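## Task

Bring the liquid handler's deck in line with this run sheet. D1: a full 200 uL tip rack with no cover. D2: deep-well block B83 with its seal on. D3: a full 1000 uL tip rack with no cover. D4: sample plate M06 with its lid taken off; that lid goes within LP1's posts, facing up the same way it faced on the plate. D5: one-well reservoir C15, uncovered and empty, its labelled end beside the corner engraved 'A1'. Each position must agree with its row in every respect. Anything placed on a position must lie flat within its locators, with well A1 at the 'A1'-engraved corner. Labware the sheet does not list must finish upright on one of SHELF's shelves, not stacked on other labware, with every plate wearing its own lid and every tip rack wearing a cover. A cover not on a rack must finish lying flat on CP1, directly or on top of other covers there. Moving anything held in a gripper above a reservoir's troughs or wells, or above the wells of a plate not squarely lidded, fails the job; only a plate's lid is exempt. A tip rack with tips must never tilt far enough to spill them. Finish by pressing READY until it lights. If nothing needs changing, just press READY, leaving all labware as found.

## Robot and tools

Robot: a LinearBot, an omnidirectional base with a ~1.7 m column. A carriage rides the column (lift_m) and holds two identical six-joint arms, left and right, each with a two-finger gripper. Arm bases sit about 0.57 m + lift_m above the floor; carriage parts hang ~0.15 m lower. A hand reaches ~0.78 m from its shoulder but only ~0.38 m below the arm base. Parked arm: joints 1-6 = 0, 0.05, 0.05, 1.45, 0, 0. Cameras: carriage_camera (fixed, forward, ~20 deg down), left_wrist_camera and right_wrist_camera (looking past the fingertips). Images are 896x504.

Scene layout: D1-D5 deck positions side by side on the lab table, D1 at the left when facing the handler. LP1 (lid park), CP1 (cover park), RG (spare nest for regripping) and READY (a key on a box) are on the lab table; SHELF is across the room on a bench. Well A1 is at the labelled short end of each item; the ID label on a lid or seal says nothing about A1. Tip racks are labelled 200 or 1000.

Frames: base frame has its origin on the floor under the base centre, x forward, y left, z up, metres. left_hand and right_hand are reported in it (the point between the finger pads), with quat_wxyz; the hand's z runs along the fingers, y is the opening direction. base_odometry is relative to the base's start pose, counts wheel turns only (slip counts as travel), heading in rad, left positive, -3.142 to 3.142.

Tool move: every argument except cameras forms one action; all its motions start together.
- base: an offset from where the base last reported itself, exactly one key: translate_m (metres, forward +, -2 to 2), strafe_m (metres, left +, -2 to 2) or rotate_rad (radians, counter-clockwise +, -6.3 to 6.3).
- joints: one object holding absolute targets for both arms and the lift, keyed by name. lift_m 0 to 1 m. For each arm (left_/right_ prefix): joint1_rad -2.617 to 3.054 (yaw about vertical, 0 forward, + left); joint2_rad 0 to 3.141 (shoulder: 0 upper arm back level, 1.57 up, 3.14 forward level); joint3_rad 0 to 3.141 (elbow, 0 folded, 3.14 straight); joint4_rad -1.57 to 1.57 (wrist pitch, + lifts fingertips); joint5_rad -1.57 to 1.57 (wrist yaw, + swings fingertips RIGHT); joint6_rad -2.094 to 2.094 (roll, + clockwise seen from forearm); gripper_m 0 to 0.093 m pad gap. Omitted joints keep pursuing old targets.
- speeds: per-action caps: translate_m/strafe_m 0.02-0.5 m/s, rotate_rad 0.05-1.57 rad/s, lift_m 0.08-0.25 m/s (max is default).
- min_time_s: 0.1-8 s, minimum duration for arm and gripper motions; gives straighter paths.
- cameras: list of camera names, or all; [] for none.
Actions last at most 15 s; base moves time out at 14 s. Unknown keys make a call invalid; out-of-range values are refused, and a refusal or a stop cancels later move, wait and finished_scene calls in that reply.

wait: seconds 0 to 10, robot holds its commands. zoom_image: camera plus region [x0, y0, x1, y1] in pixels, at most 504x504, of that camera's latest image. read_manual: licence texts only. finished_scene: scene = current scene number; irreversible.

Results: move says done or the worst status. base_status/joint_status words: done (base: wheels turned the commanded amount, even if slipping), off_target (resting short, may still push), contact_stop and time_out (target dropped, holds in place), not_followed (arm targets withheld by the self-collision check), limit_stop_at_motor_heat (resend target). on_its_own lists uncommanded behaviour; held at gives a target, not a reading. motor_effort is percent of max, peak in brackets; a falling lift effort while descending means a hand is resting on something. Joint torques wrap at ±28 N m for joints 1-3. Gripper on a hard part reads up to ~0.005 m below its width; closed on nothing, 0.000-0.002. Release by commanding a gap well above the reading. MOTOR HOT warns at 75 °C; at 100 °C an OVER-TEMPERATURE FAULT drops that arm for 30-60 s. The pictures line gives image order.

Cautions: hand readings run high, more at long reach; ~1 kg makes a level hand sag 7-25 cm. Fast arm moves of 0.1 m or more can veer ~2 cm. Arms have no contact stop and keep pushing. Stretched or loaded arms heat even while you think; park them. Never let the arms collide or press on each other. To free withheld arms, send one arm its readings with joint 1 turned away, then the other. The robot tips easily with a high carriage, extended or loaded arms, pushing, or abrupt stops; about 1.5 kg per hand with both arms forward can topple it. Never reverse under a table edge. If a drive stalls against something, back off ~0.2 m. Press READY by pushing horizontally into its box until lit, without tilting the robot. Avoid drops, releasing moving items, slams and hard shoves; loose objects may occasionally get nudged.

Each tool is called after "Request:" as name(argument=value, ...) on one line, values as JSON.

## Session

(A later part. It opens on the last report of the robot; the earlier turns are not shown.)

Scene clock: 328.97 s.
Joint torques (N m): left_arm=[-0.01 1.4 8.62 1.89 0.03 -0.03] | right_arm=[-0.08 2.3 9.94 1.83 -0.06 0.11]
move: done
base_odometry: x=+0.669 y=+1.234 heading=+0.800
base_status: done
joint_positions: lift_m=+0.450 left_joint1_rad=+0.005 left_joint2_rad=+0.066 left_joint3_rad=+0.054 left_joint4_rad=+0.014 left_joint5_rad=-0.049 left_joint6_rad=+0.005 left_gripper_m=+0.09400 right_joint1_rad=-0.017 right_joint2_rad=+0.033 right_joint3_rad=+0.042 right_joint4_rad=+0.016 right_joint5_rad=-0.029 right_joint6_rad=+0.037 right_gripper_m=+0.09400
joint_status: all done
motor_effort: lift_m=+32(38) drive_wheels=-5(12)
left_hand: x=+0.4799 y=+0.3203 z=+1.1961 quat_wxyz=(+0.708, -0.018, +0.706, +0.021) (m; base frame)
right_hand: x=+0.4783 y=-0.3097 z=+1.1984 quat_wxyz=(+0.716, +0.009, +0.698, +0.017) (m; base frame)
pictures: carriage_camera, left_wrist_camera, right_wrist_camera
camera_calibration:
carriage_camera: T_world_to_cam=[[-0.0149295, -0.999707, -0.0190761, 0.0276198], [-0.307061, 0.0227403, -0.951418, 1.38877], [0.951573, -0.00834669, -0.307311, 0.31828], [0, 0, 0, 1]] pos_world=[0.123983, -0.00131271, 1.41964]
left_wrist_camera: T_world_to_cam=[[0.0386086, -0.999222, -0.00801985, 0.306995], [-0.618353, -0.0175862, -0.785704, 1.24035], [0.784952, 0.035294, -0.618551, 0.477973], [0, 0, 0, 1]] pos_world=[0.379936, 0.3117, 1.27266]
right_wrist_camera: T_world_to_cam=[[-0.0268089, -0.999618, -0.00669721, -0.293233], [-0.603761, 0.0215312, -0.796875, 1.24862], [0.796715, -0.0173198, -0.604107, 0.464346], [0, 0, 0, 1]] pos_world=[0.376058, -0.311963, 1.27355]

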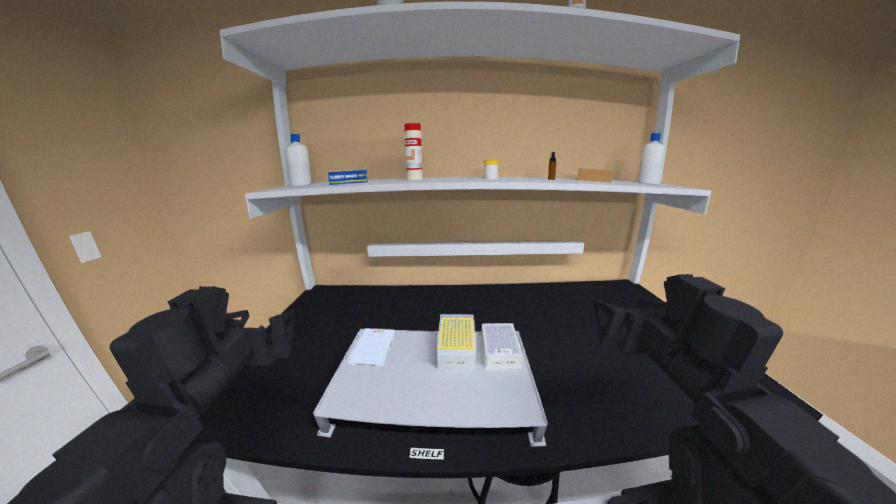

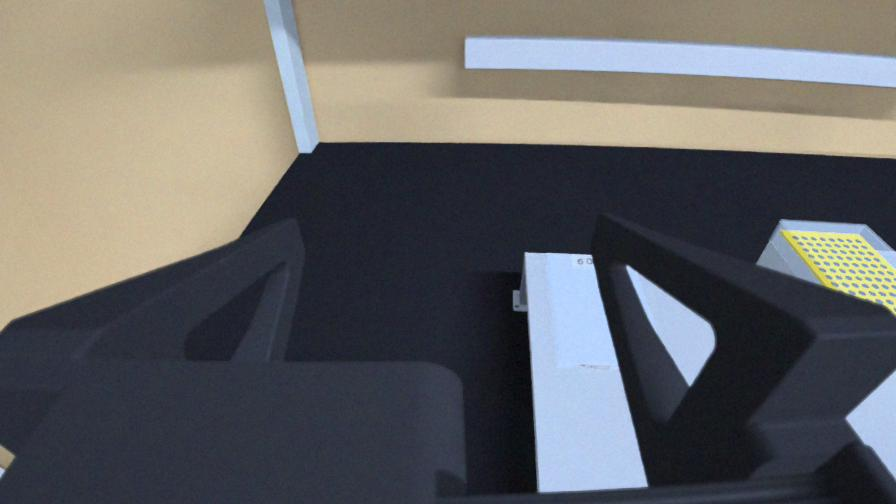

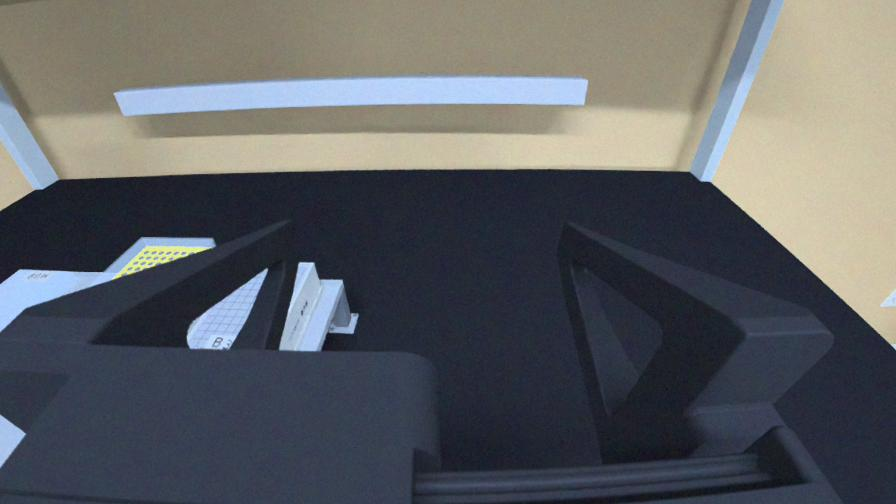

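Request:
move(base={"strafe_m": -0.12}, joints={"lift_m": 0.4}, cameras=["left_wrist_camera"])

Request:
zoom_image(camera="left_wrist_camera", region=[350, 180, 600, 400])

Request:
move(base={"strafe_m": -0.17}, cameras=["left_wrist_camera"])

Request:
zoom_image(camera="left_wrist_camera", region=[380, 180, 630, 400])

Request:
move(base={"strafe_m": -0.1}, cameras=["left_wrist_camera"])

Request:
zoom_image(camera="left_wrist_camera", region=[380, 180, 630, 400])

Scene clock: 339.50 s.
Joint torques (N m): left_arm=[0.01 1.43 8.65 2.03 0.03 -0.04] | right_arm=[-0.06 2.29 9.92 1.97 -0.06 0.11]
move: done
base_odometry: x=+0.755 y=+1.150 heading=+0.800
base_status: done
joint_positions: lift_m=+0.400 left_joint1_rad=+0.005 left_joint2_rad=+0.066 left_joint3_rad=+0.054 left_joint4_rad=+0.002 left_joint5_rad=-0.049 left_joint6_rad=+0.005 left_gripper_m=+0.09400 right_joint1_rad=-0.017 right_joint2_rad=+0.033 right_joint3_rad=+0.042 right_joint4_rad=+0.002 right_joint5_rad=-0.029 right_joint6_rad=+0.037 right_gripper_m=+0.09400
joint_status: all done
motor_effort: lift_m=+30(33) drive_wheels=-1(11)
left_hand: x=+0.4799 y=+0.3203 z=+1.1435 quat_wxyz=(+0.703, -0.017, +0.710, +0.021) (m; base frame)
right_hand: x=+0.4784 y=-0.3097 z=+1.1454 quat_wxyz=(+0.711, +0.009, +0.703, +0.017) (m; base frame)
pictures: left_wrist_camera
camera_calibration:
left_wrist_camera: T_world_to_cam=[[0.0385082, -0.999223, -0.00842828, 0.307089], [-0.627898, -0.0176349, -0.778096, 1.1949], [0.777343, 0.0352552, -0.628089, 0.460004], [0, 0, 0, 1]] pos_world=[0.380866, 0.311704, 1.22125]

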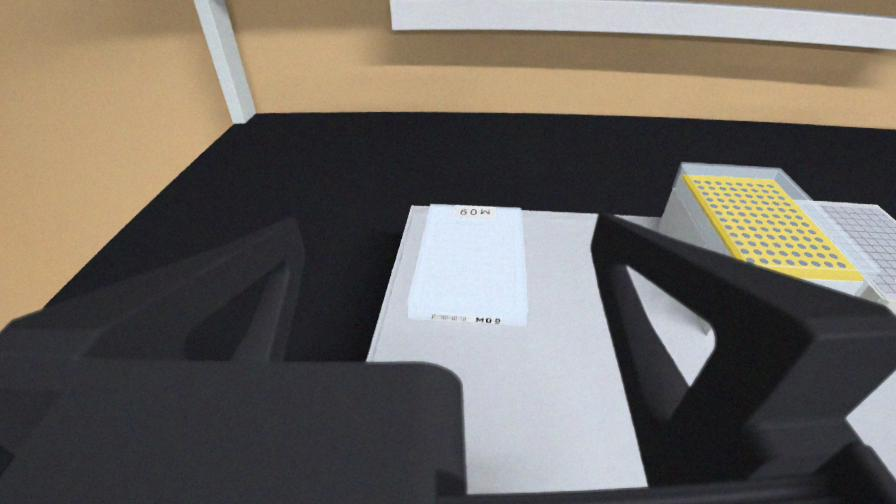

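Scaled by 2.016.

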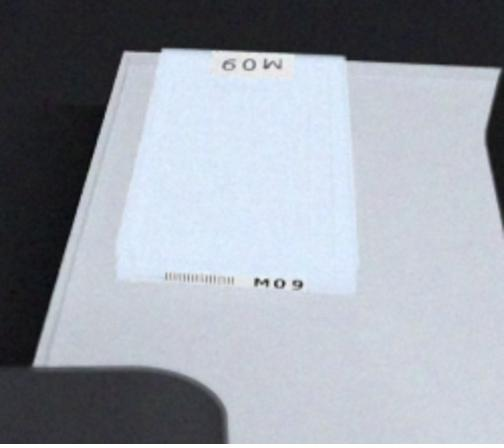

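Scene clock: 341.43 s.
Joint torques (N m): left_arm=[-0.01 1.4 8.68 2.02 0.03 -0.04] | right_arm=[-0.08 2.29 9.98 1.99 -0.06 0.11]
move: done
base_odometry: x=+0.877 y=+1.032 heading=+0.800
base_status: done
joint_positions: lift_m=+0.400 left_joint1_rad=+0.005 left_joint2_rad=+0.066 left_joint3_rad=+0.054 left_joint4_rad=+0.002 left_joint5_rad=-0.048 left_joint6_rad=+0.005 left_gripper_m=+0.09400 right_joint1_rad=-0.017 right_joint2_rad=+0.033 right_joint3_rad=+0.042 right_joint4_rad=+0.002 right_joint5_rad=-0.028 right_joint6_rad=+0.037 right_gripper_m=+0.09400
joint_status: not commanded
motor_effort: lift_m=+29(34) drive_wheels=-2(9)
left_hand: x=+0.4799 y=+0.3202 z=+1.1435 quat_wxyz=(+0.703, -0.017, +0.710, +0.021) (m; base frame)
right_hand: x=+0.4784 y=-0.3098 z=+1.1454 quat_wxyz=(+0.711, +0.009, +0.703, +0.017) (m; base frame)
pictures: left_wrist_camera
camera_calibration:
left_wrist_camera: T_world_to_cam=[[0.038127, -0.999237, -0.00842453, 0.307206], [-0.627904, -0.0173983, -0.778096, 1.19482], [0.777356, 0.0349563, -0.628089, 0.460092], [0, 0, 0, 1]] pos_world=[0.380867, 0.311677, 1.22125]

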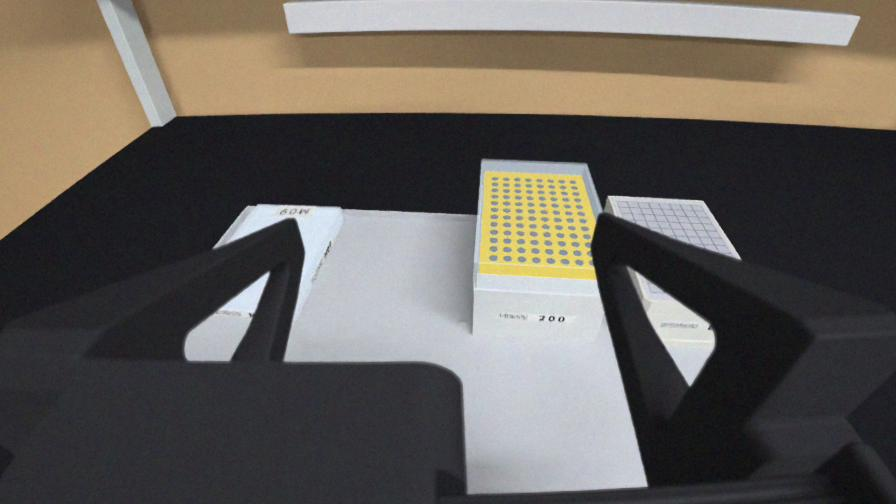

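Scaled by 2.016.

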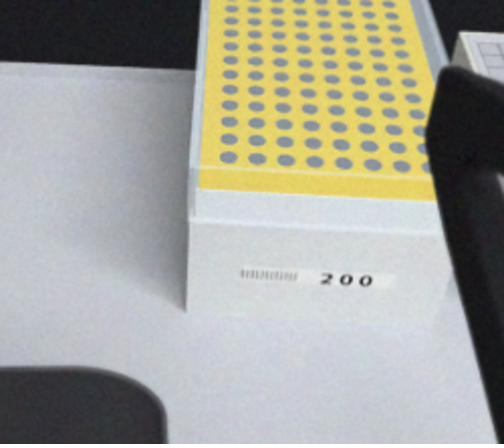

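Scene clock: 342.97 s.
Joint torques (N m): left_arm=[0.02 1.46 8.64 2.02 0.03 -0.04] | right_arm=[-0.08 2.28 9.96 1.99 -0.09 0.11]
move: done
base_odometry: x=+0.949 y=+0.963 heading=+0.801
base_status: done
joint_positions: lift_m=+0.400 left_joint1_rad=+0.005 left_joint2_rad=+0.066 left_joint3_rad=+0.054 left_joint4_rad=+0.002 left_joint5_rad=-0.048 left_joint6_rad=+0.005 left_gripper_m=+0.09400 right_joint1_rad=-0.017 right_joint2_rad=+0.033 right_joint3_rad=+0.042 right_joint4_rad=+0.002 right_joint5_rad=-0.028 right_joint6_rad=+0.037 right_gripper_m=+0.09400
joint_status: not commanded
motor_effort: lift_m=+28(34) drive_wheels=-2(8)
left_hand: x=+0.4799 y=+0.3202 z=+1.1435 quat_wxyz=(+0.703, -0.017, +0.710, +0.021) (m; base frame)
right_hand: x=+0.4784 y=-0.3098 z=+1.1454 quat_wxyz=(+0.711, +0.009, +0.703, +0.017) (m; base frame)
pictures: left_wrist_camera
camera_calibration:
left_wrist_camera: T_world_to_cam=[[0.038127, -0.999237, -0.00842453, 0.307206], [-0.627904, -0.0173983, -0.778096, 1.19482], [0.777356, 0.0349563, -0.628089, 0.460092], [0, 0, 0, 1]] pos_world=[0.380867, 0.311677, 1.22125]

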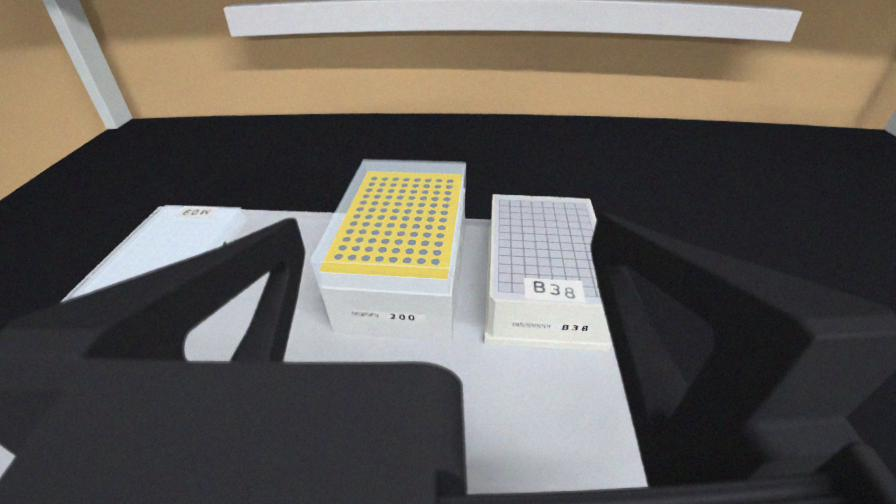

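Scaled by 2.016.

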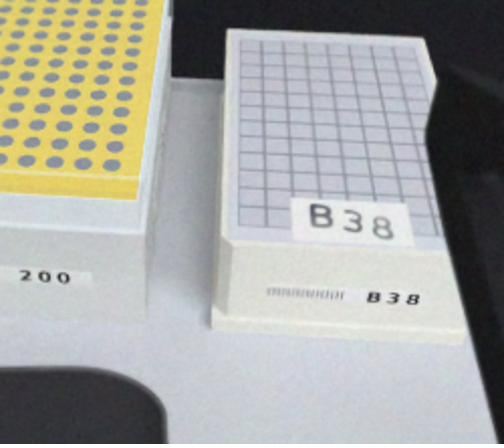

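Request:
move(base={"translate_m": -0.8}, joints={"lift_m": 0.35, "left_joint4_rad": 1.45, "right_joint4_rad": 1.45}, cameras=[])

Request:
move(base={"rotate_rad": 3.1393}, cameras=[])

Request:
move(base={"translate_m": 1.2}, cameras=["carriage_camera"])

Scene clock: 452.47 s.
Joint torques (N m): left_arm=[-0.02 3.32 6.53 -0.11 0.06 -0.04] | right_arm=[-0.08 4.44 7.58 0 -0.05 0.12]
move: done
base_odometry: x=+0.392 y=+0.388 heading=+0.801
base_status: done
joint_positions: lift_m=+0.350 left_joint1_rad=+0.005 left_joint2_rad=+0.066 left_joint3_rad=+0.054 left_joint4_rad=+1.440 left_joint5_rad=-0.048 left_joint6_rad=+0.005 left_gripper_m=+0.09400 right_joint1_rad=-0.017 right_joint2_rad=+0.033 right_joint3_rad=+0.042 right_joint4_rad=+1.438 right_joint5_rad=-0.028 right_joint6_rad=+0.037 right_gripper_m=+0.09400
joint_status: all done
motor_effort: lift_m=+29(35) drive_wheels=-2(10)
left_hand: x=+0.2692 y=+0.3191 z=+1.3391 quat_wxyz=(+0.997, -0.024, +0.071, +0.007) (m; base frame)
right_hand: x=+0.2628 y=-0.3062 z=+1.3365 quat_wxyz=(+0.998, -0.012, +0.062, +0.011) (m; base frame)
pictures: none
No camera images: "cameras" was empty.

Scene clock: 456.73 s.
Joint torques (N m): left_arm=[-0.02 3.29 6.5 -0.12 0.06 -0.02] | right_arm=[-0.08 4.44 7.56 -0.03 -0.05 0.12]
move: done
base_odometry: x=+0.392 y=+0.388 heading=-2.344
base_status: done
joint_positions: lift_m=+0.350 left_joint1_rad=+0.005 left_joint2_rad=+0.066 left_joint3_rad=+0.054 left_joint4_rad=+1.440 left_joint5_rad=-0.048 left_joint6_rad=+0.005 left_gripper_m=+0.09402 right_joint1_rad=-0.017 right_joint2_rad=+0.033 right_joint3_rad=+0.042 right_joint4_rad=+1.439 right_joint5_rad=-0.028 right_joint6_rad=+0.037 right_gripper_m=+0.09402
joint_status: not commanded
motor_effort: lift_m=+33(35) drive_wheels=+1(10)
left_hand: x=+0.2691 y=+0.3191 z=+1.3391 quat_wxyz=(+0.997, -0.024, +0.071, +0.007) (m; base frame)
right_hand: x=+0.2625 y=-0.3062 z=+1.3365 quat_wxyz=(+0.998, -0.012, +0.061, +0.011) (m; base frame)
pictures: none
No camera images: "cameras" was empty.

Scene clock: 461.50 s.
Joint torques (N m): left_arm=[-0.02 3.36 6.54 -0.14 0.06 -0.03] | right_arm=[-0.06 4.46 7.58 -0.04 -0.05 0.12]
move: done
base_odometry: x=-0.445 y=-0.472 heading=-2.343
base_status: done
joint_positions: lift_m=+0.350 left_joint1_rad=+0.005 left_joint2_rad=+0.066 left_joint3_rad=+0.054 left_joint4_rad=+1.442 left_joint5_rad=-0.048 left_joint6_rad=+0.005 left_gripper_m=+0.09402 right_joint1_rad=-0.017 right_joint2_rad=+0.033 right_joint3_rad=+0.042 right_joint4_rad=+1.440 right_joint5_rad=-0.028 right_joint6_rad=+0.037 right_gripper_m=+0.09402
joint_status: not commanded
motor_effort: lift_m=+32(34) drive_wheels=-3(14)
left_hand: x=+0.2689 y=+0.3191 z=+1.3391 quat_wxyz=(+0.997, -0.024, +0.071, +0.007) (m; base frame)
right_hand: x=+0.2622 y=-0.3062 z=+1.3365 quat_wxyz=(+0.998, -0.012, +0.061, +0.011) (m; base frame)
pictures: carriage_camera
camera_calibration:
carriage_camera: T_world_to_cam=[[-0.0149295, -0.999707, -0.0190761, 0.0257191], [-0.307061, 0.0227403, -0.951418, 1.29397], [0.951573, -0.00834669, -0.307311, 0.28766], [0, 0, 0, 1]] pos_world=[0.123983, -0.00131271, 1.32]

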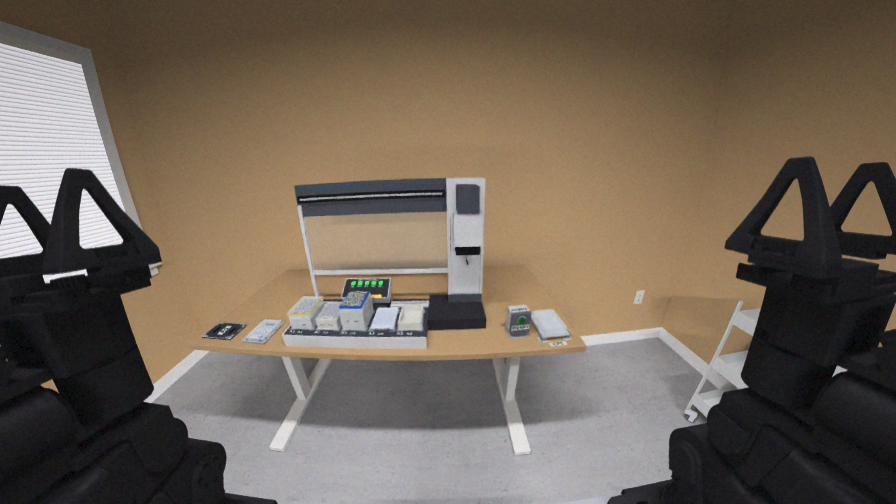

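Request:
move(cameras=["carriage_camera"])

Scene clock: 483.97 s.
Joint torques (N m): left_arm=[0.01 3.34 6.53 -0.13 0.07 -0.04] | right_arm=[-0.06 4.44 7.54 -0.05 -0.05 0.12]
base_odometry: x=-0.445 y=-0.472 heading=-2.343
base_status: done
joint_positions: lift_m=+0.350 left_joint1_rad=+0.005 left_joint2_rad=+0.066 left_joint3_rad=+0.054 left_joint4_rad=+1.442 left_joint5_rad=-0.048 left_joint6_rad=+0.005 left_gripper_m=+0.09402 right_joint1_rad=-0.017 right_joint2_rad=+0.033 right_joint3_rad=+0.042 right_joint4_rad=+1.440 right_joint5_rad=-0.028 right_joint6_rad=+0.037 right_gripper_m=+0.09402
joint_status: not commanded
motor_effort: lift_m=+29(34) drive_wheels=-4(14)
left_hand: x=+0.2689 y=+0.3191 z=+1.3391 quat_wxyz=(+0.997, -0.024, +0.071, +0.007) (m; base frame)
right_hand: x=+0.2622 y=-0.3062 z=+1.3365 quat_wxyz=(+0.998, -0.012, +0.061, +0.011) (m; base frame)
pictures: carriage_camera
camera_calibration:
carriage_camera: T_world_to_cam=[[-0.0149295, -0.999707, -0.0190761, 0.0257191], [-0.307061, 0.0227403, -0.951418, 1.29397], [0.951573, -0.00834669, -0.307311, 0.28766], [0, 0, 0, 1]] pos_world=[0.123983, -0.00131271, 1.32]

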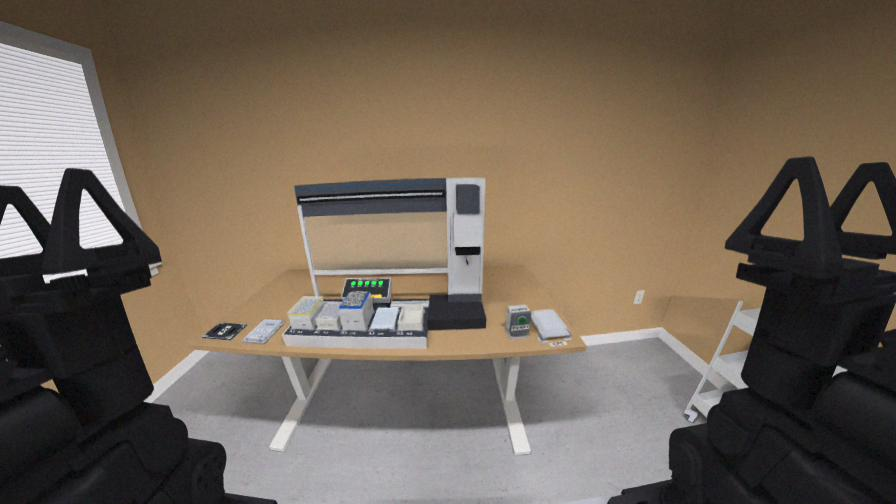

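Request:
zoom_image(camera="carriage_camera", region=[190, 160, 610, 380])

Scaled by 1.200.

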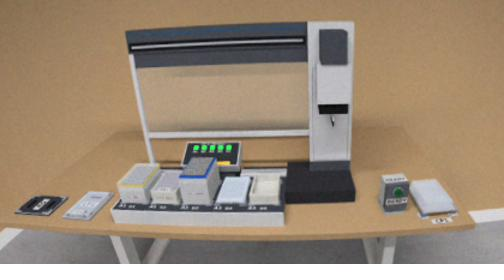

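Request:
move(base={"strafe_m": 0.82}, joints={"lift_m": 0.45}, speeds={"strafe_m": 0.3}, cameras=["carriage_camera"])

Request:
move(base={"translate_m": 0.16}, joints={"right_joint1_rad": 0.0, "right_joint2_rad": 2.059, "right_joint3_rad": 1.459, "right_joint4_rad": -0.971, "right_joint5_rad": 0.0, "right_joint6_rad": 0.0}, min_time_s=3, cameras=["carriage_camera", "right_wrist_camera"])

Scene clock: 546.90 s.
Joint torques (N m): left_arm=[0.05 3.34 6.53 -0.14 0.07 -0.03] | right_arm=[-0.08 4.45 7.53 -0.05 -0.04 0.12]
move: done
base_odometry: x=+0.142 y=-1.044 heading=-2.343
base_status: done
joint_positions: lift_m=+0.450 left_joint1_rad=+0.005 left_joint2_rad=+0.066 left_joint3_rad=+0.054 left_joint4_rad=+1.442 left_joint5_rad=-0.048 left_joint6_rad=+0.005 left_gripper_m=+0.09402 right_joint1_rad=-0.017 right_joint2_rad=+0.033 right_joint3_rad=+0.042 right_joint4_rad=+1.441 right_joint5_rad=-0.028 right_joint6_rad=+0.037 right_gripper_m=+0.09402
joint_status: all done
motor_effort: lift_m=+36(42) drive_wheels=-2(9)
left_hand: x=+0.2688 y=+0.3191 z=+1.4388 quat_wxyz=(+0.997, -0.024, +0.070, +0.007) (m; base frame)
right_hand: x=+0.2621 y=-0.3062 z=+1.4362 quat_wxyz=(+0.998, -0.012, +0.060, +0.011) (m; base frame)
pictures: carriage_camera
camera_calibration:
carriage_camera: T_world_to_cam=[[-0.0149295, -0.999707, -0.0190761, 0.0276198], [-0.307061, 0.0227403, -0.951418, 1.38877], [0.951573, -0.00834669, -0.307311, 0.31828], [0, 0, 0, 1]] pos_world=[0.123983, -0.00131271, 1.41964]

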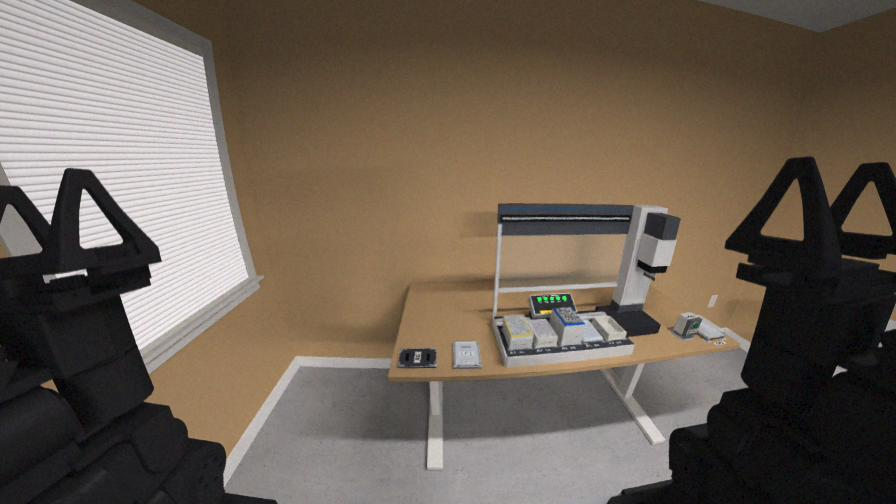

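Scene clock: 550.30 s.
Joint torques (N m): left_arm=[-0.01 3.38 6.52 -0.15 0.05 -0.03] | right_arm=[0.49 -9.58 9.72 0.23 0.07 -0.06]
move: done
base_odometry: x=+0.031 y=-1.159 heading=-2.343
base_status: done
joint_positions: lift_m=+0.450 left_joint1_rad=+0.005 left_joint2_rad=+0.066 left_joint3_rad=+0.054 left_joint4_rad=+1.443 left_joint5_rad=-0.048 left_joint6_rad=+0.005 left_gripper_m=+0.09402 right_joint1_rad=-0.007 right_joint2_rad=+2.044 right_joint3_rad=+1.435 right_joint4_rad=-0.951 right_joint5_rad=-0.013 right_joint6_rad=+0.015 right_gripper_m=+0.09401
joint_status: all done
motor_effort: lift_m=+37(39) drive_wheels=+0(11)
left_hand: x=+0.2686 y=+0.3191 z=+1.4388 quat_wxyz=(+0.997, -0.024, +0.070, +0.007) (m; base frame)
right_hand: x=+0.6101 y=-0.3112 z=+1.0191 quat_wxyz=(+0.005, +0.011, +1.000, +0.006) (m; base frame)
pictures: carriage_camera, right_wrist_camera
camera_calibration:
carriage_camera: T_world_to_cam=[[-0.0149295, -0.999707, -0.0190761, 0.0276198], [-0.307061, 0.0227403, -0.951418, 1.38877], [0.951573, -0.00834669, -0.307311, 0.31828], [0, 0, 0, 1]] pos_world=[0.123983, -0.00131271, 1.41964]
right_wrist_camera: T_world_to_cam=[[0.00837913, -0.999612, 0.0265787, -0.347754], [-0.787665, 0.00977703, 0.616027, -0.14607], [-0.616047, -0.0260968, -0.787277, 1.29687], [0, 0, 0, 1]] pos_world=[0.686796, -0.312347, 1.12022]

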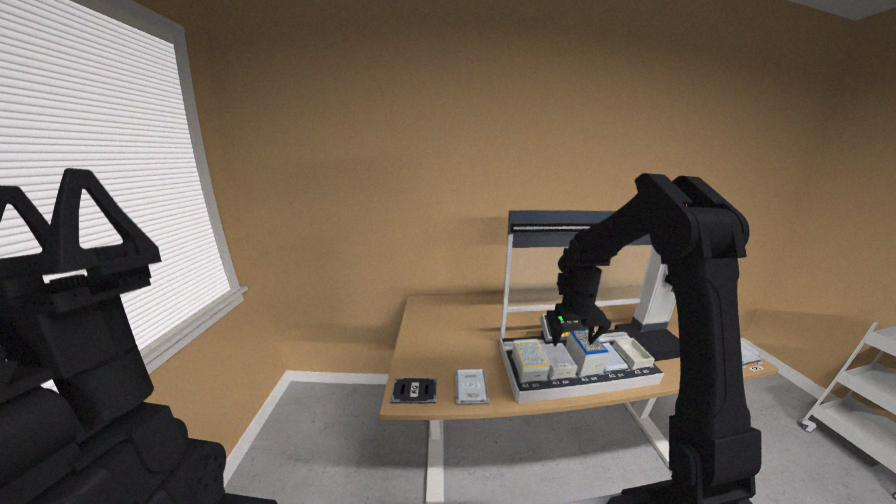

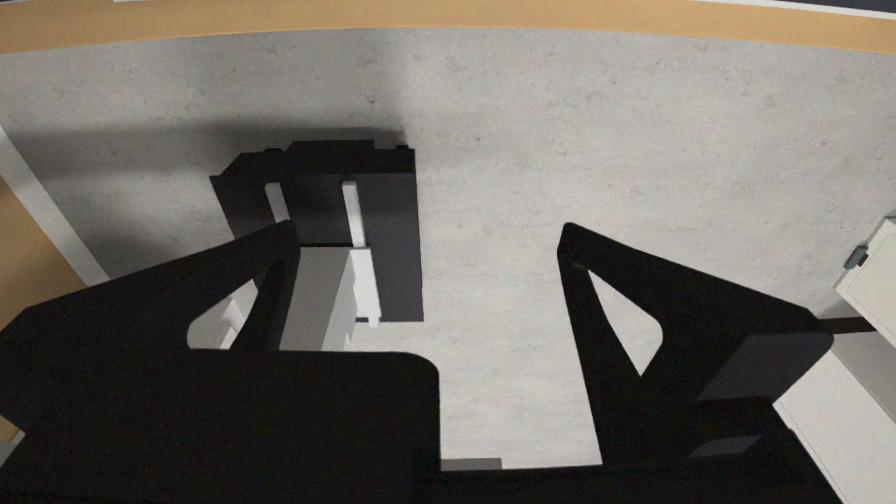

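Request:
move(base={"translate_m": 0.15}, speeds={"translate_m": 0.15}, cameras=["carriage_camera", "right_wrist_camera"])

Scene clock: 559.77 s.
Joint torques (N m): left_arm=[-0.05 3.34 6.49 -0.14 0.06 -0.04] | right_arm=[0.5 -9.54 9.66 0.25 0.06 -0.06]
move: done
base_odometry: x=-0.074 y=-1.267 heading=-2.343
base_status: done
joint_positions: lift_m=+0.450 left_joint1_rad=+0.005 left_joint2_rad=+0.066 left_joint3_rad=+0.054 left_joint4_rad=+1.443 left_joint5_rad=-0.048 left_joint6_rad=+0.005 left_gripper_m=+0.09402 right_joint1_rad=-0.007 right_joint2_rad=+2.045 right_joint3_rad=+1.435 right_joint4_rad=-0.958 right_joint5_rad=-0.012 right_joint6_rad=+0.015 right_gripper_m=+0.09401
joint_status: not commanded
motor_effort: lift_m=+34(38) drive_wheels=+0(10)
left_hand: x=+0.2685 y=+0.3191 z=+1.4388 quat_wxyz=(+0.997, -0.024, +0.070, +0.007) (m; base frame)
right_hand: x=+0.6084 y=-0.3113 z=+1.0188 quat_wxyz=(+0.001, +0.011, +1.000, +0.006) (m; base frame)
pictures: carriage_camera, right_wrist_camera
camera_calibration:
carriage_camera: T_world_to_cam=[[-0.0149295, -0.999707, -0.0190761, 0.0276198], [-0.307061, 0.0227403, -0.951418, 1.38877], [0.951573, -0.00834669, -0.307311, 0.31828], [0, 0, 0, 1]] pos_world=[0.123983, -0.00131271, 1.41964]
right_wrist_camera: T_world_to_cam=[[0.00857047, -0.999603, 0.0268448, -0.348171], [-0.783177, 0.00998165, 0.621718, -0.155678], [-0.621739, -0.0263526, -0.782781, 1.29442], [0, 0, 0, 1]] pos_world=[0.685854, -0.312367, 1.11938]

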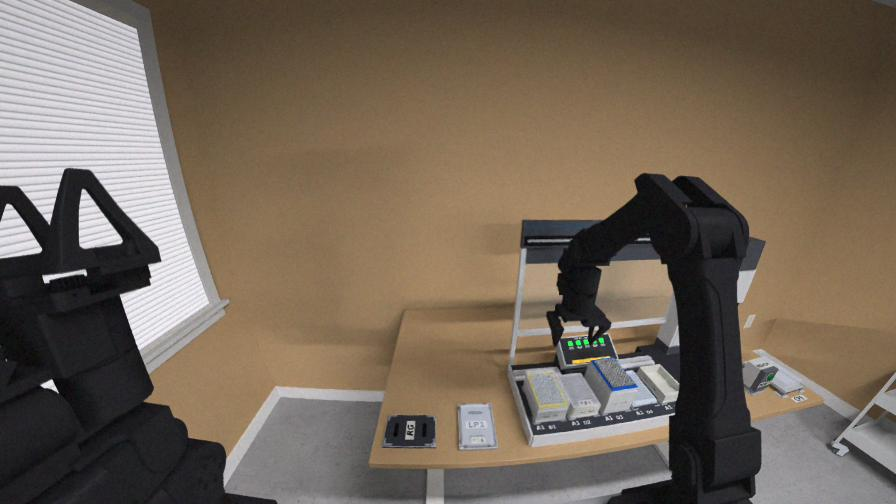

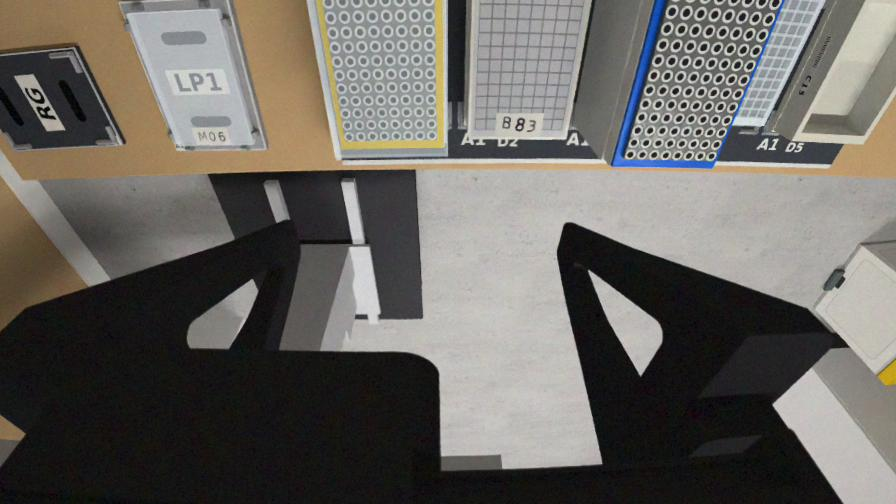

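Request:
zoom_image(camera="right_wrist_camera", region=[290, 0, 490, 190])

Scaled by 2.520.

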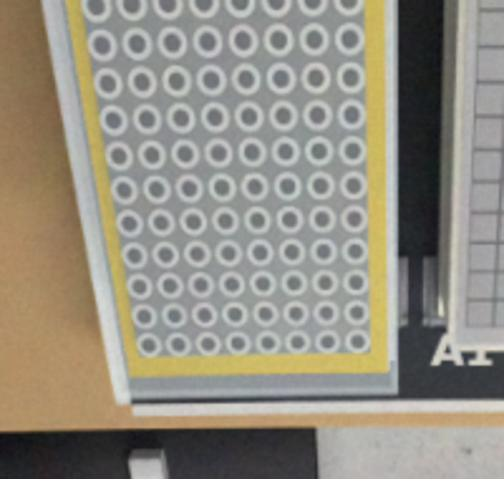

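Request:
zoom_image(camera="carriage_camera", region=[500, 340, 700, 460])

Scaled by 2.520.

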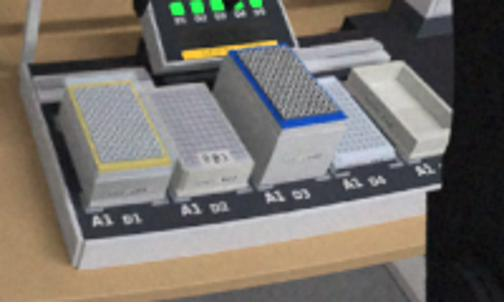

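Request:
move(base={"strafe_m": 0.028}, speeds={"strafe_m": 0.1}, cameras=[])

Request:
move(base={"translate_m": 0.045}, speeds={"translate_m": 0.1}, cameras=["right_wrist_camera"])

Scene clock: 588.20 s.
Joint torques (N m): left_arm=[0.01 3.34 6.54 -0.16 0.06 -0.03] | right_arm=[0.08 -9.66 9.69 0.22 0.03 -0.06]
move: done
base_odometry: x=-0.054 y=-1.286 heading=-2.343
base_status: done
joint_positions: lift_m=+0.450 left_joint1_rad=+0.005 left_joint2_rad=+0.066 left_joint3_rad=+0.054 left_joint4_rad=+1.443 left_joint5_rad=-0.048 left_joint6_rad=+0.005 left_gripper_m=+0.09402 right_joint1_rad=-0.002 right_joint2_rad=+2.045 right_joint3_rad=+1.435 right_joint4_rad=-0.958 right_joint5_rad=-0.009 right_joint6_rad=+0.015 right_gripper_m=+0.09402
joint_status: not commanded
motor_effort: lift_m=+33(39) drive_wheels=-3(8)
left_hand: x=+0.2685 y=+0.3191 z=+1.4388 quat_wxyz=(+0.997, -0.024, +0.070, +0.007) (m; base frame)
right_hand: x=+0.6084 y=-0.3098 z=+1.0188 quat_wxyz=(+0.001, +0.008, +1.000, +0.005) (m; base frame)
pictures: none
No camera images: "cameras" was empty.

Scene clock: 589.33 s.
Joint torques (N m): left_arm=[0.01 3.3 6.52 -0.16 0.06 -0.03] | right_arm=[0.08 -9.65 9.7 0.24 0.03 -0.06]
move: done
base_odometry: x=-0.085 y=-1.319 heading=-2.342
base_status: done
joint_positions: lift_m=+0.450 left_joint1_rad=+0.005 left_joint2_rad=+0.066 left_joint3_rad=+0.054 left_joint4_rad=+1.443 left_joint5_rad=-0.048 left_joint6_rad=+0.005 left_gripper_m=+0.09402 right_joint1_rad=-0.002 right_joint2_rad=+2.045 right_joint3_rad=+1.435 right_joint4_rad=-0.960 right_joint5_rad=-0.009 right_joint6_rad=+0.015 right_gripper_m=+0.09402
joint_status: not commanded
motor_effort: lift_m=+34(37) drive_wheels=-4(11)
left_hand: x=+0.2685 y=+0.3191 z=+1.4388 quat_wxyz=(+0.997, -0.024, +0.070, +0.007) (m; base frame)
right_hand: x=+0.6079 y=-0.3098 z=+1.0188 quat_wxyz=(+0.000, +0.008, +1.000, +0.005) (m; base frame)
pictures: right_wrist_camera
camera_calibration:
right_wrist_camera: T_world_to_cam=[[0.0143396, -0.999451, 0.0298647, -0.353217], [-0.782033, 0.0074015, 0.623193, -0.159055], [-0.623072, -0.0322915, -0.781498, 1.29183], [0, 0, 0, 1]] pos_world=[0.685579, -0.310131, 1.11923]

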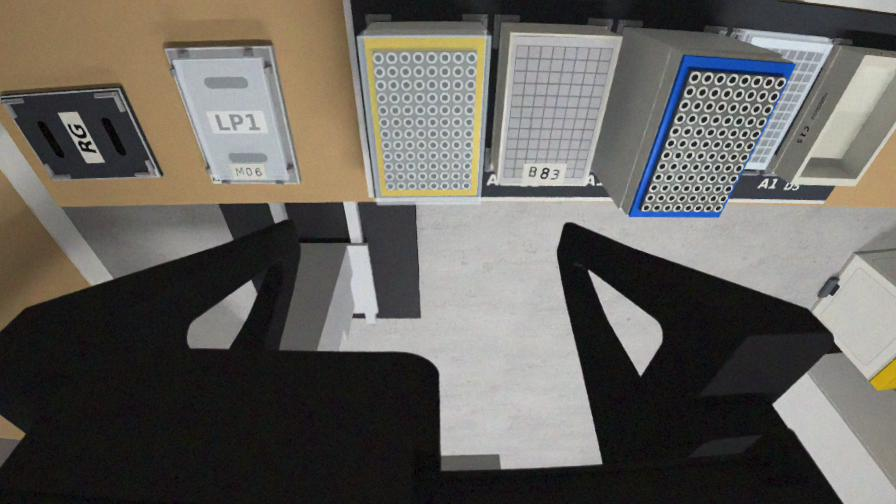

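Request:
zoom_image(camera="right_wrist_camera", region=[330, 0, 530, 220])

Scaled by 2.291.

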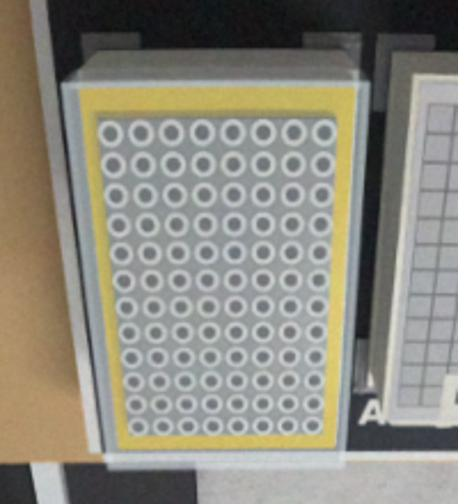

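Request:
zoom_image(camera="right_wrist_camera", region=[260, 190, 620, 480])

Scaled by 1.400.

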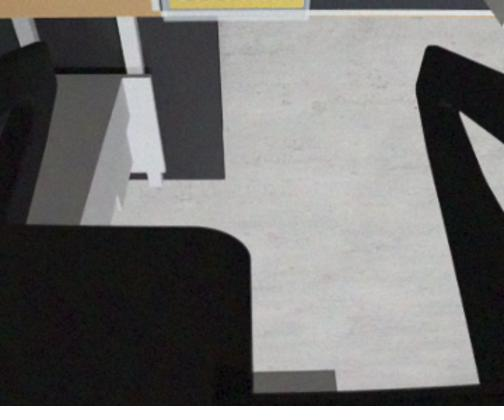

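Request:
move(base={"translate_m": -0.02}, speeds={"translate_m": 0.05}, cameras=[])

Request:
move(joints={"lift_m": 0.36}, speeds={"lift_m": 0.1}, cameras=["right_wrist_camera"])

Scene clock: 622.33 s.
Joint torques (N m): left_arm=[-0.01 3.38 6.49 -0.16 0.06 -0.03] | right_arm=[0.09 -9.57 9.61 0.24 0.03 -0.06]
move: done
base_odometry: x=-0.071 y=-1.304 heading=-2.343
base_status: done
joint_positions: lift_m=+0.450 left_joint1_rad=+0.005 left_joint2_rad=+0.066 left_joint3_rad=+0.054 left_joint4_rad=+1.443 left_joint5_rad=-0.048 left_joint6_rad=+0.005 left_gripper_m=+0.09402 right_joint1_rad=-0.002 right_joint2_rad=+2.045 right_joint3_rad=+1.436 right_joint4_rad=-0.960 right_joint5_rad=-0.009 right_joint6_rad=+0.015 right_gripper_m=+0.09402
joint_status: not commanded
motor_effort: lift_m=+36(37) drive_wheels=+0(15)
left_hand: x=+0.2684 y=+0.3191 z=+1.4388 quat_wxyz=(+0.997, -0.024, +0.070, +0.006) (m; base frame)
right_hand: x=+0.6081 y=-0.3098 z=+1.0190 quat_wxyz=(+0.000, +0.008, +1.000, +0.005) (m; base frame)
pictures: none
No camera images: "cameras" was empty.

Scene clock: 623.60 s.
Joint torques (N m): left_arm=[0.03 3.29 6.5 -0.17 0.07 -0.03] | right_arm=[0.09 -10.41 8.92 0.24 0.03 -0.06]
move: done
base_odometry: x=-0.071 y=-1.304 heading=-2.343
base_status: not commanded
joint_positions: lift_m=+0.360 left_joint1_rad=+0.005 left_joint2_rad=+0.066 left_joint3_rad=+0.054 left_joint4_rad=+1.443 left_joint5_rad=-0.048 left_joint6_rad=+0.005 left_gripper_m=+0.09402 right_joint1_rad=-0.002 right_joint2_rad=+2.052 right_joint3_rad=+1.443 right_joint4_rad=-0.961 right_joint5_rad=-0.009 right_joint6_rad=+0.015 right_gripper_m=+0.09402
joint_status: all done
motor_effort: lift_m=+32(34) drive_wheels=-4(4)
left_hand: x=+0.2684 y=+0.3191 z=+1.3491 quat_wxyz=(+0.997, -0.024, +0.070, +0.006) (m; base frame)
right_hand: x=+0.6097 y=-0.3098 z=+0.9284 quat_wxyz=(+0.000, +0.008, +1.000, +0.005) (m; base frame)
pictures: right_wrist_camera
camera_calibration:
right_wrist_camera: T_world_to_cam=[[0.0143396, -0.999451, 0.0298647, -0.350547], [-0.782033, 0.0074015, 0.623193, -0.101342], [-0.623072, -0.0322915, -0.781498, 1.22229], [0, 0, 0, 1]] pos_world=[0.687347, -0.310135, 1.02884]

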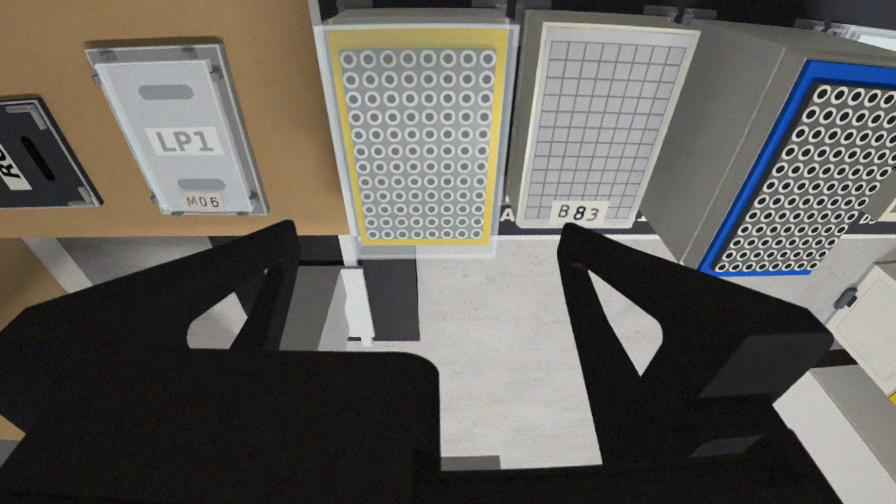

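Request:
zoom_image(camera="right_wrist_camera", region=[290, 0, 550, 270])

Scaled by 1.867.

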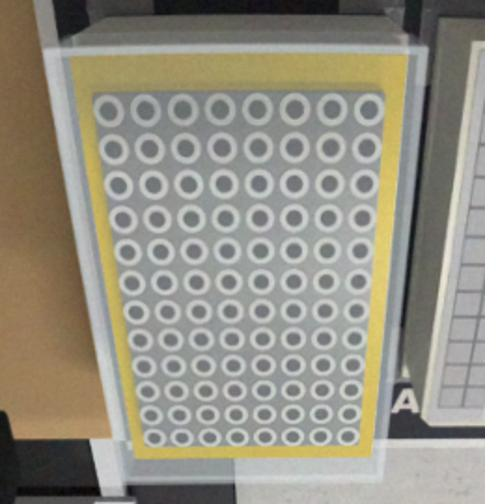

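Request:
move(base={"strafe_m": 0.0045}, speeds={"strafe_m": 0.03}, cameras=[])

Request:
move(base={"translate_m": -0.008}, speeds={"translate_m": 0.03}, cameras=["right_wrist_camera"])

Scene clock: 661.47 s.
Joint torques (N m): left_arm=[-0.02 3.36 6.53 -0.17 0.06 -0.03] | right_arm=[-0.08 -10.41 8.9 0.25 0.01 -0.05]
move: done
base_odometry: x=-0.068 y=-1.307 heading=-2.343
base_status: done
joint_positions: lift_m=+0.360 left_joint1_rad=+0.005 left_joint2_rad=+0.066 left_joint3_rad=+0.054 left_joint4_rad=+1.443 left_joint5_rad=-0.048 left_joint6_rad=+0.005 left_gripper_m=+0.09402 right_joint1_rad=+0.000 right_joint2_rad=+2.052 right_joint3_rad=+1.443 right_joint4_rad=-0.961 right_joint5_rad=-0.007 right_joint6_rad=+0.014 right_gripper_m=+0.09402
joint_status: not commanded
motor_effort: lift_m=+32(33) drive_wheels=-4(7)
left_hand: x=+0.2684 y=+0.3191 z=+1.3491 quat_wxyz=(+0.997, -0.024, +0.070, +0.006) (m; base frame)
right_hand: x=+0.6097 y=-0.3094 z=+0.9284 quat_wxyz=(+0.000, +0.007, +1.000, +0.004) (m; base frame)
pictures: none
No camera images: "cameras" was empty.

Scene clock: 662.23 s.
Joint torques (N m): left_arm=[-0.02 3.41 6.42 -0.18 0.06 -0.03] | right_arm=[-0.08 -10.4 8.96 0.25 0.01 -0.05]
move: done
base_odometry: x=-0.063 y=-1.301 heading=-2.343
base_status: done
joint_positions: lift_m=+0.360 left_joint1_rad=+0.005 left_joint2_rad=+0.066 left_joint3_rad=+0.054 left_joint4_rad=+1.444 left_joint5_rad=-0.048 left_joint6_rad=+0.005 left_gripper_m=+0.09402 right_joint1_rad=+0.000 right_joint2_rad=+2.052 right_joint3_rad=+1.443 right_joint4_rad=-0.961 right_joint5_rad=-0.007 right_joint6_rad=+0.014 right_gripper_m=+0.09402
joint_status: not commanded
motor_effort: lift_m=+34(34) drive_wheels=-3(8)
left_hand: x=+0.2683 y=+0.3191 z=+1.3491 quat_wxyz=(+0.997, -0.024, +0.069, +0.006) (m; base frame)
right_hand: x=+0.6097 y=-0.3094 z=+0.9284 quat_wxyz=(+0.000, +0.007, +1.000, +0.004) (m; base frame)
pictures: right_wrist_camera
camera_calibration:
right_wrist_camera: T_world_to_cam=[[0.0166259, -0.999357, 0.0317712, -0.353289], [-0.78205, 0.0068012, 0.623178, -0.101507], [-0.622994, -0.0352075, -0.781434, 1.22129], [0, 0, 0, 1]] pos_world=[0.687345, -0.309373, 1.02884]

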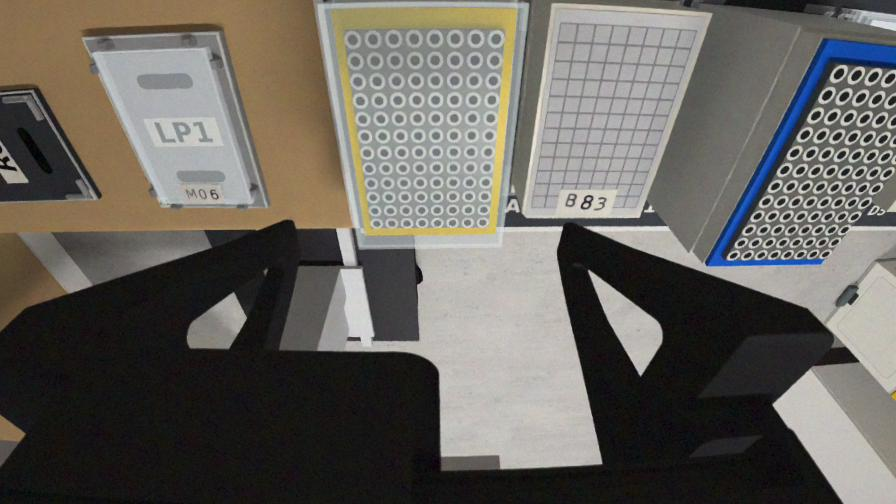

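Request:
move(joints={"lift_m": 0.305, "right_joint6_rad": -0.03}, speeds={"lift_m": 0.08}, cameras=["right_wrist_camera"])

Scene clock: 673.57 s.
Joint torques (N m): left_arm=[0.01 3.36 6.49 -0.17 0.06 -0.03] | right_arm=[-0.01 -10.56 8.7 0.25 0.01 -0.06]
move: done
base_odometry: x=-0.063 y=-1.301 heading=-2.343
base_status: not commanded
joint_positions: lift_m=+0.305 left_joint1_rad=+0.005 left_joint2_rad=+0.066 left_joint3_rad=+0.054 left_joint4_rad=+1.444 left_joint5_rad=-0.048 left_joint6_rad=+0.005 left_gripper_m=+0.09402 right_joint1_rad=+0.000 right_joint2_rad=+2.054 right_joint3_rad=+1.445 right_joint4_rad=-0.961 right_joint5_rad=-0.007 right_joint6_rad=-0.015 right_gripper_m=+0.09402
joint_status: all done
motor_effort: lift_m=+29(34) drive_wheels=+0(4)
left_hand: x=+0.2683 y=+0.3191 z=+1.2942 quat_wxyz=(+0.997, -0.024, +0.069, +0.006) (m; base frame)
right_hand: x=+0.6102 y=-0.3094 z=+0.8734 quat_wxyz=(+0.000, -0.008, +1.000, +0.004) (m; base frame)
pictures: right_wrist_camera
camera_calibration:
right_wrist_camera: T_world_to_cam=[[0.0459616, -0.998437, 0.0317952, -0.369183], [-0.782046, -0.0161607, 0.623011, -0.0737678], [-0.621523, -0.0534999, -0.781567, 1.17211], [0, 0, 0, 1]] pos_world=[0.68777, -0.307091, 0.973777]

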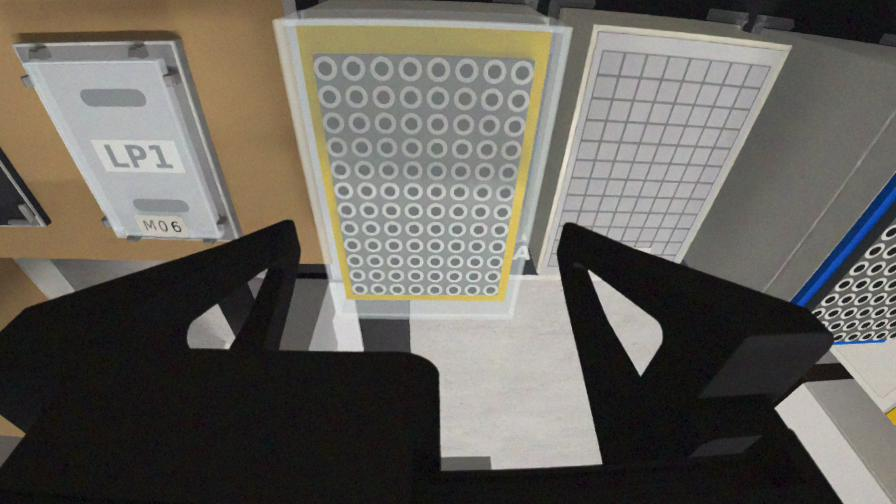

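Request:
zoom_image(camera="right_wrist_camera", region=[250, 0, 610, 340])

Scaled by 1.400.

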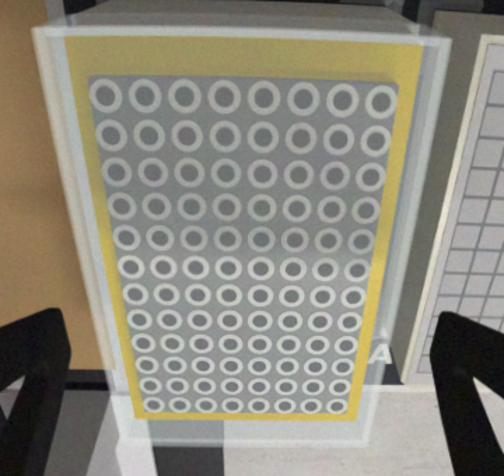

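Request:
move(base={"strafe_m": 0.002}, speeds={"strafe_m": 0.02}, cameras=["right_wrist_camera"])

Scene clock: 695.77 s.
Joint torques (N m): left_arm=[0.02 3.33 6.49 -0.18 0.06 -0.03] | right_arm=[-0.16 -10.62 8.69 0.24 0 -0.05]
move: done
base_odometry: x=-0.062 y=-1.303 heading=-2.344
base_status: done
joint_positions: lift_m=+0.305 left_joint1_rad=+0.005 left_joint2_rad=+0.066 left_joint3_rad=+0.054 left_joint4_rad=+1.444 left_joint5_rad=-0.048 left_joint6_rad=+0.005 left_gripper_m=+0.09402 right_joint1_rad=+0.000 right_joint2_rad=+2.054 right_joint3_rad=+1.445 right_joint4_rad=-0.961 right_joint5_rad=-0.006 right_joint6_rad=-0.016 right_gripper_m=+0.09402
joint_status: not commanded
motor_effort: lift_m=+30(34) drive_wheels=+0(5)
left_hand: x=+0.2683 y=+0.3191 z=+1.2942 quat_wxyz=(+0.997, -0.024, +0.069, +0.006) (m; base frame)
right_hand: x=+0.6101 y=-0.3095 z=+0.8734 quat_wxyz=(+0.000, -0.008, +1.000, +0.003) (m; base frame)
pictures: right_wrist_camera
camera_calibration:
right_wrist_camera: T_world_to_cam=[[0.0471159, -0.998347, 0.0329205, -0.370891], [-0.781793, -0.0163418, 0.623324, -0.0743252], [-0.621755, -0.0551055, -0.781271, 1.17143], [0, 0, 0, 1]] pos_world=[0.687711, -0.30694, 0.973743]

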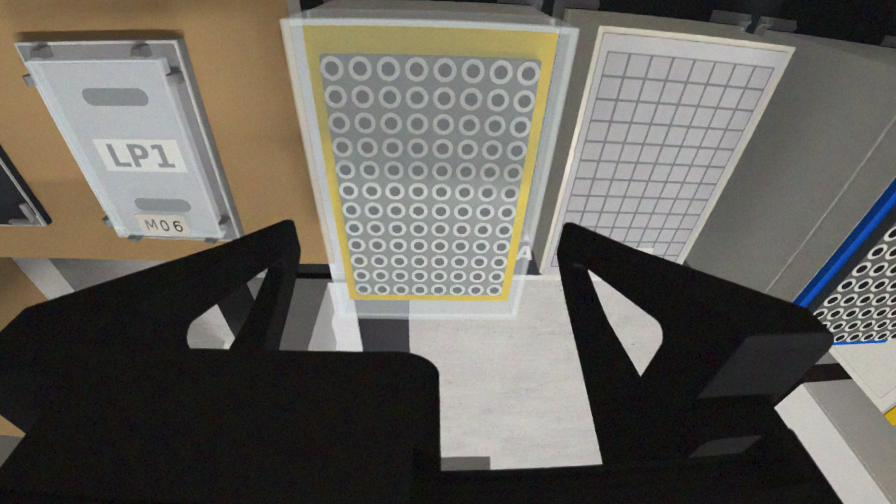

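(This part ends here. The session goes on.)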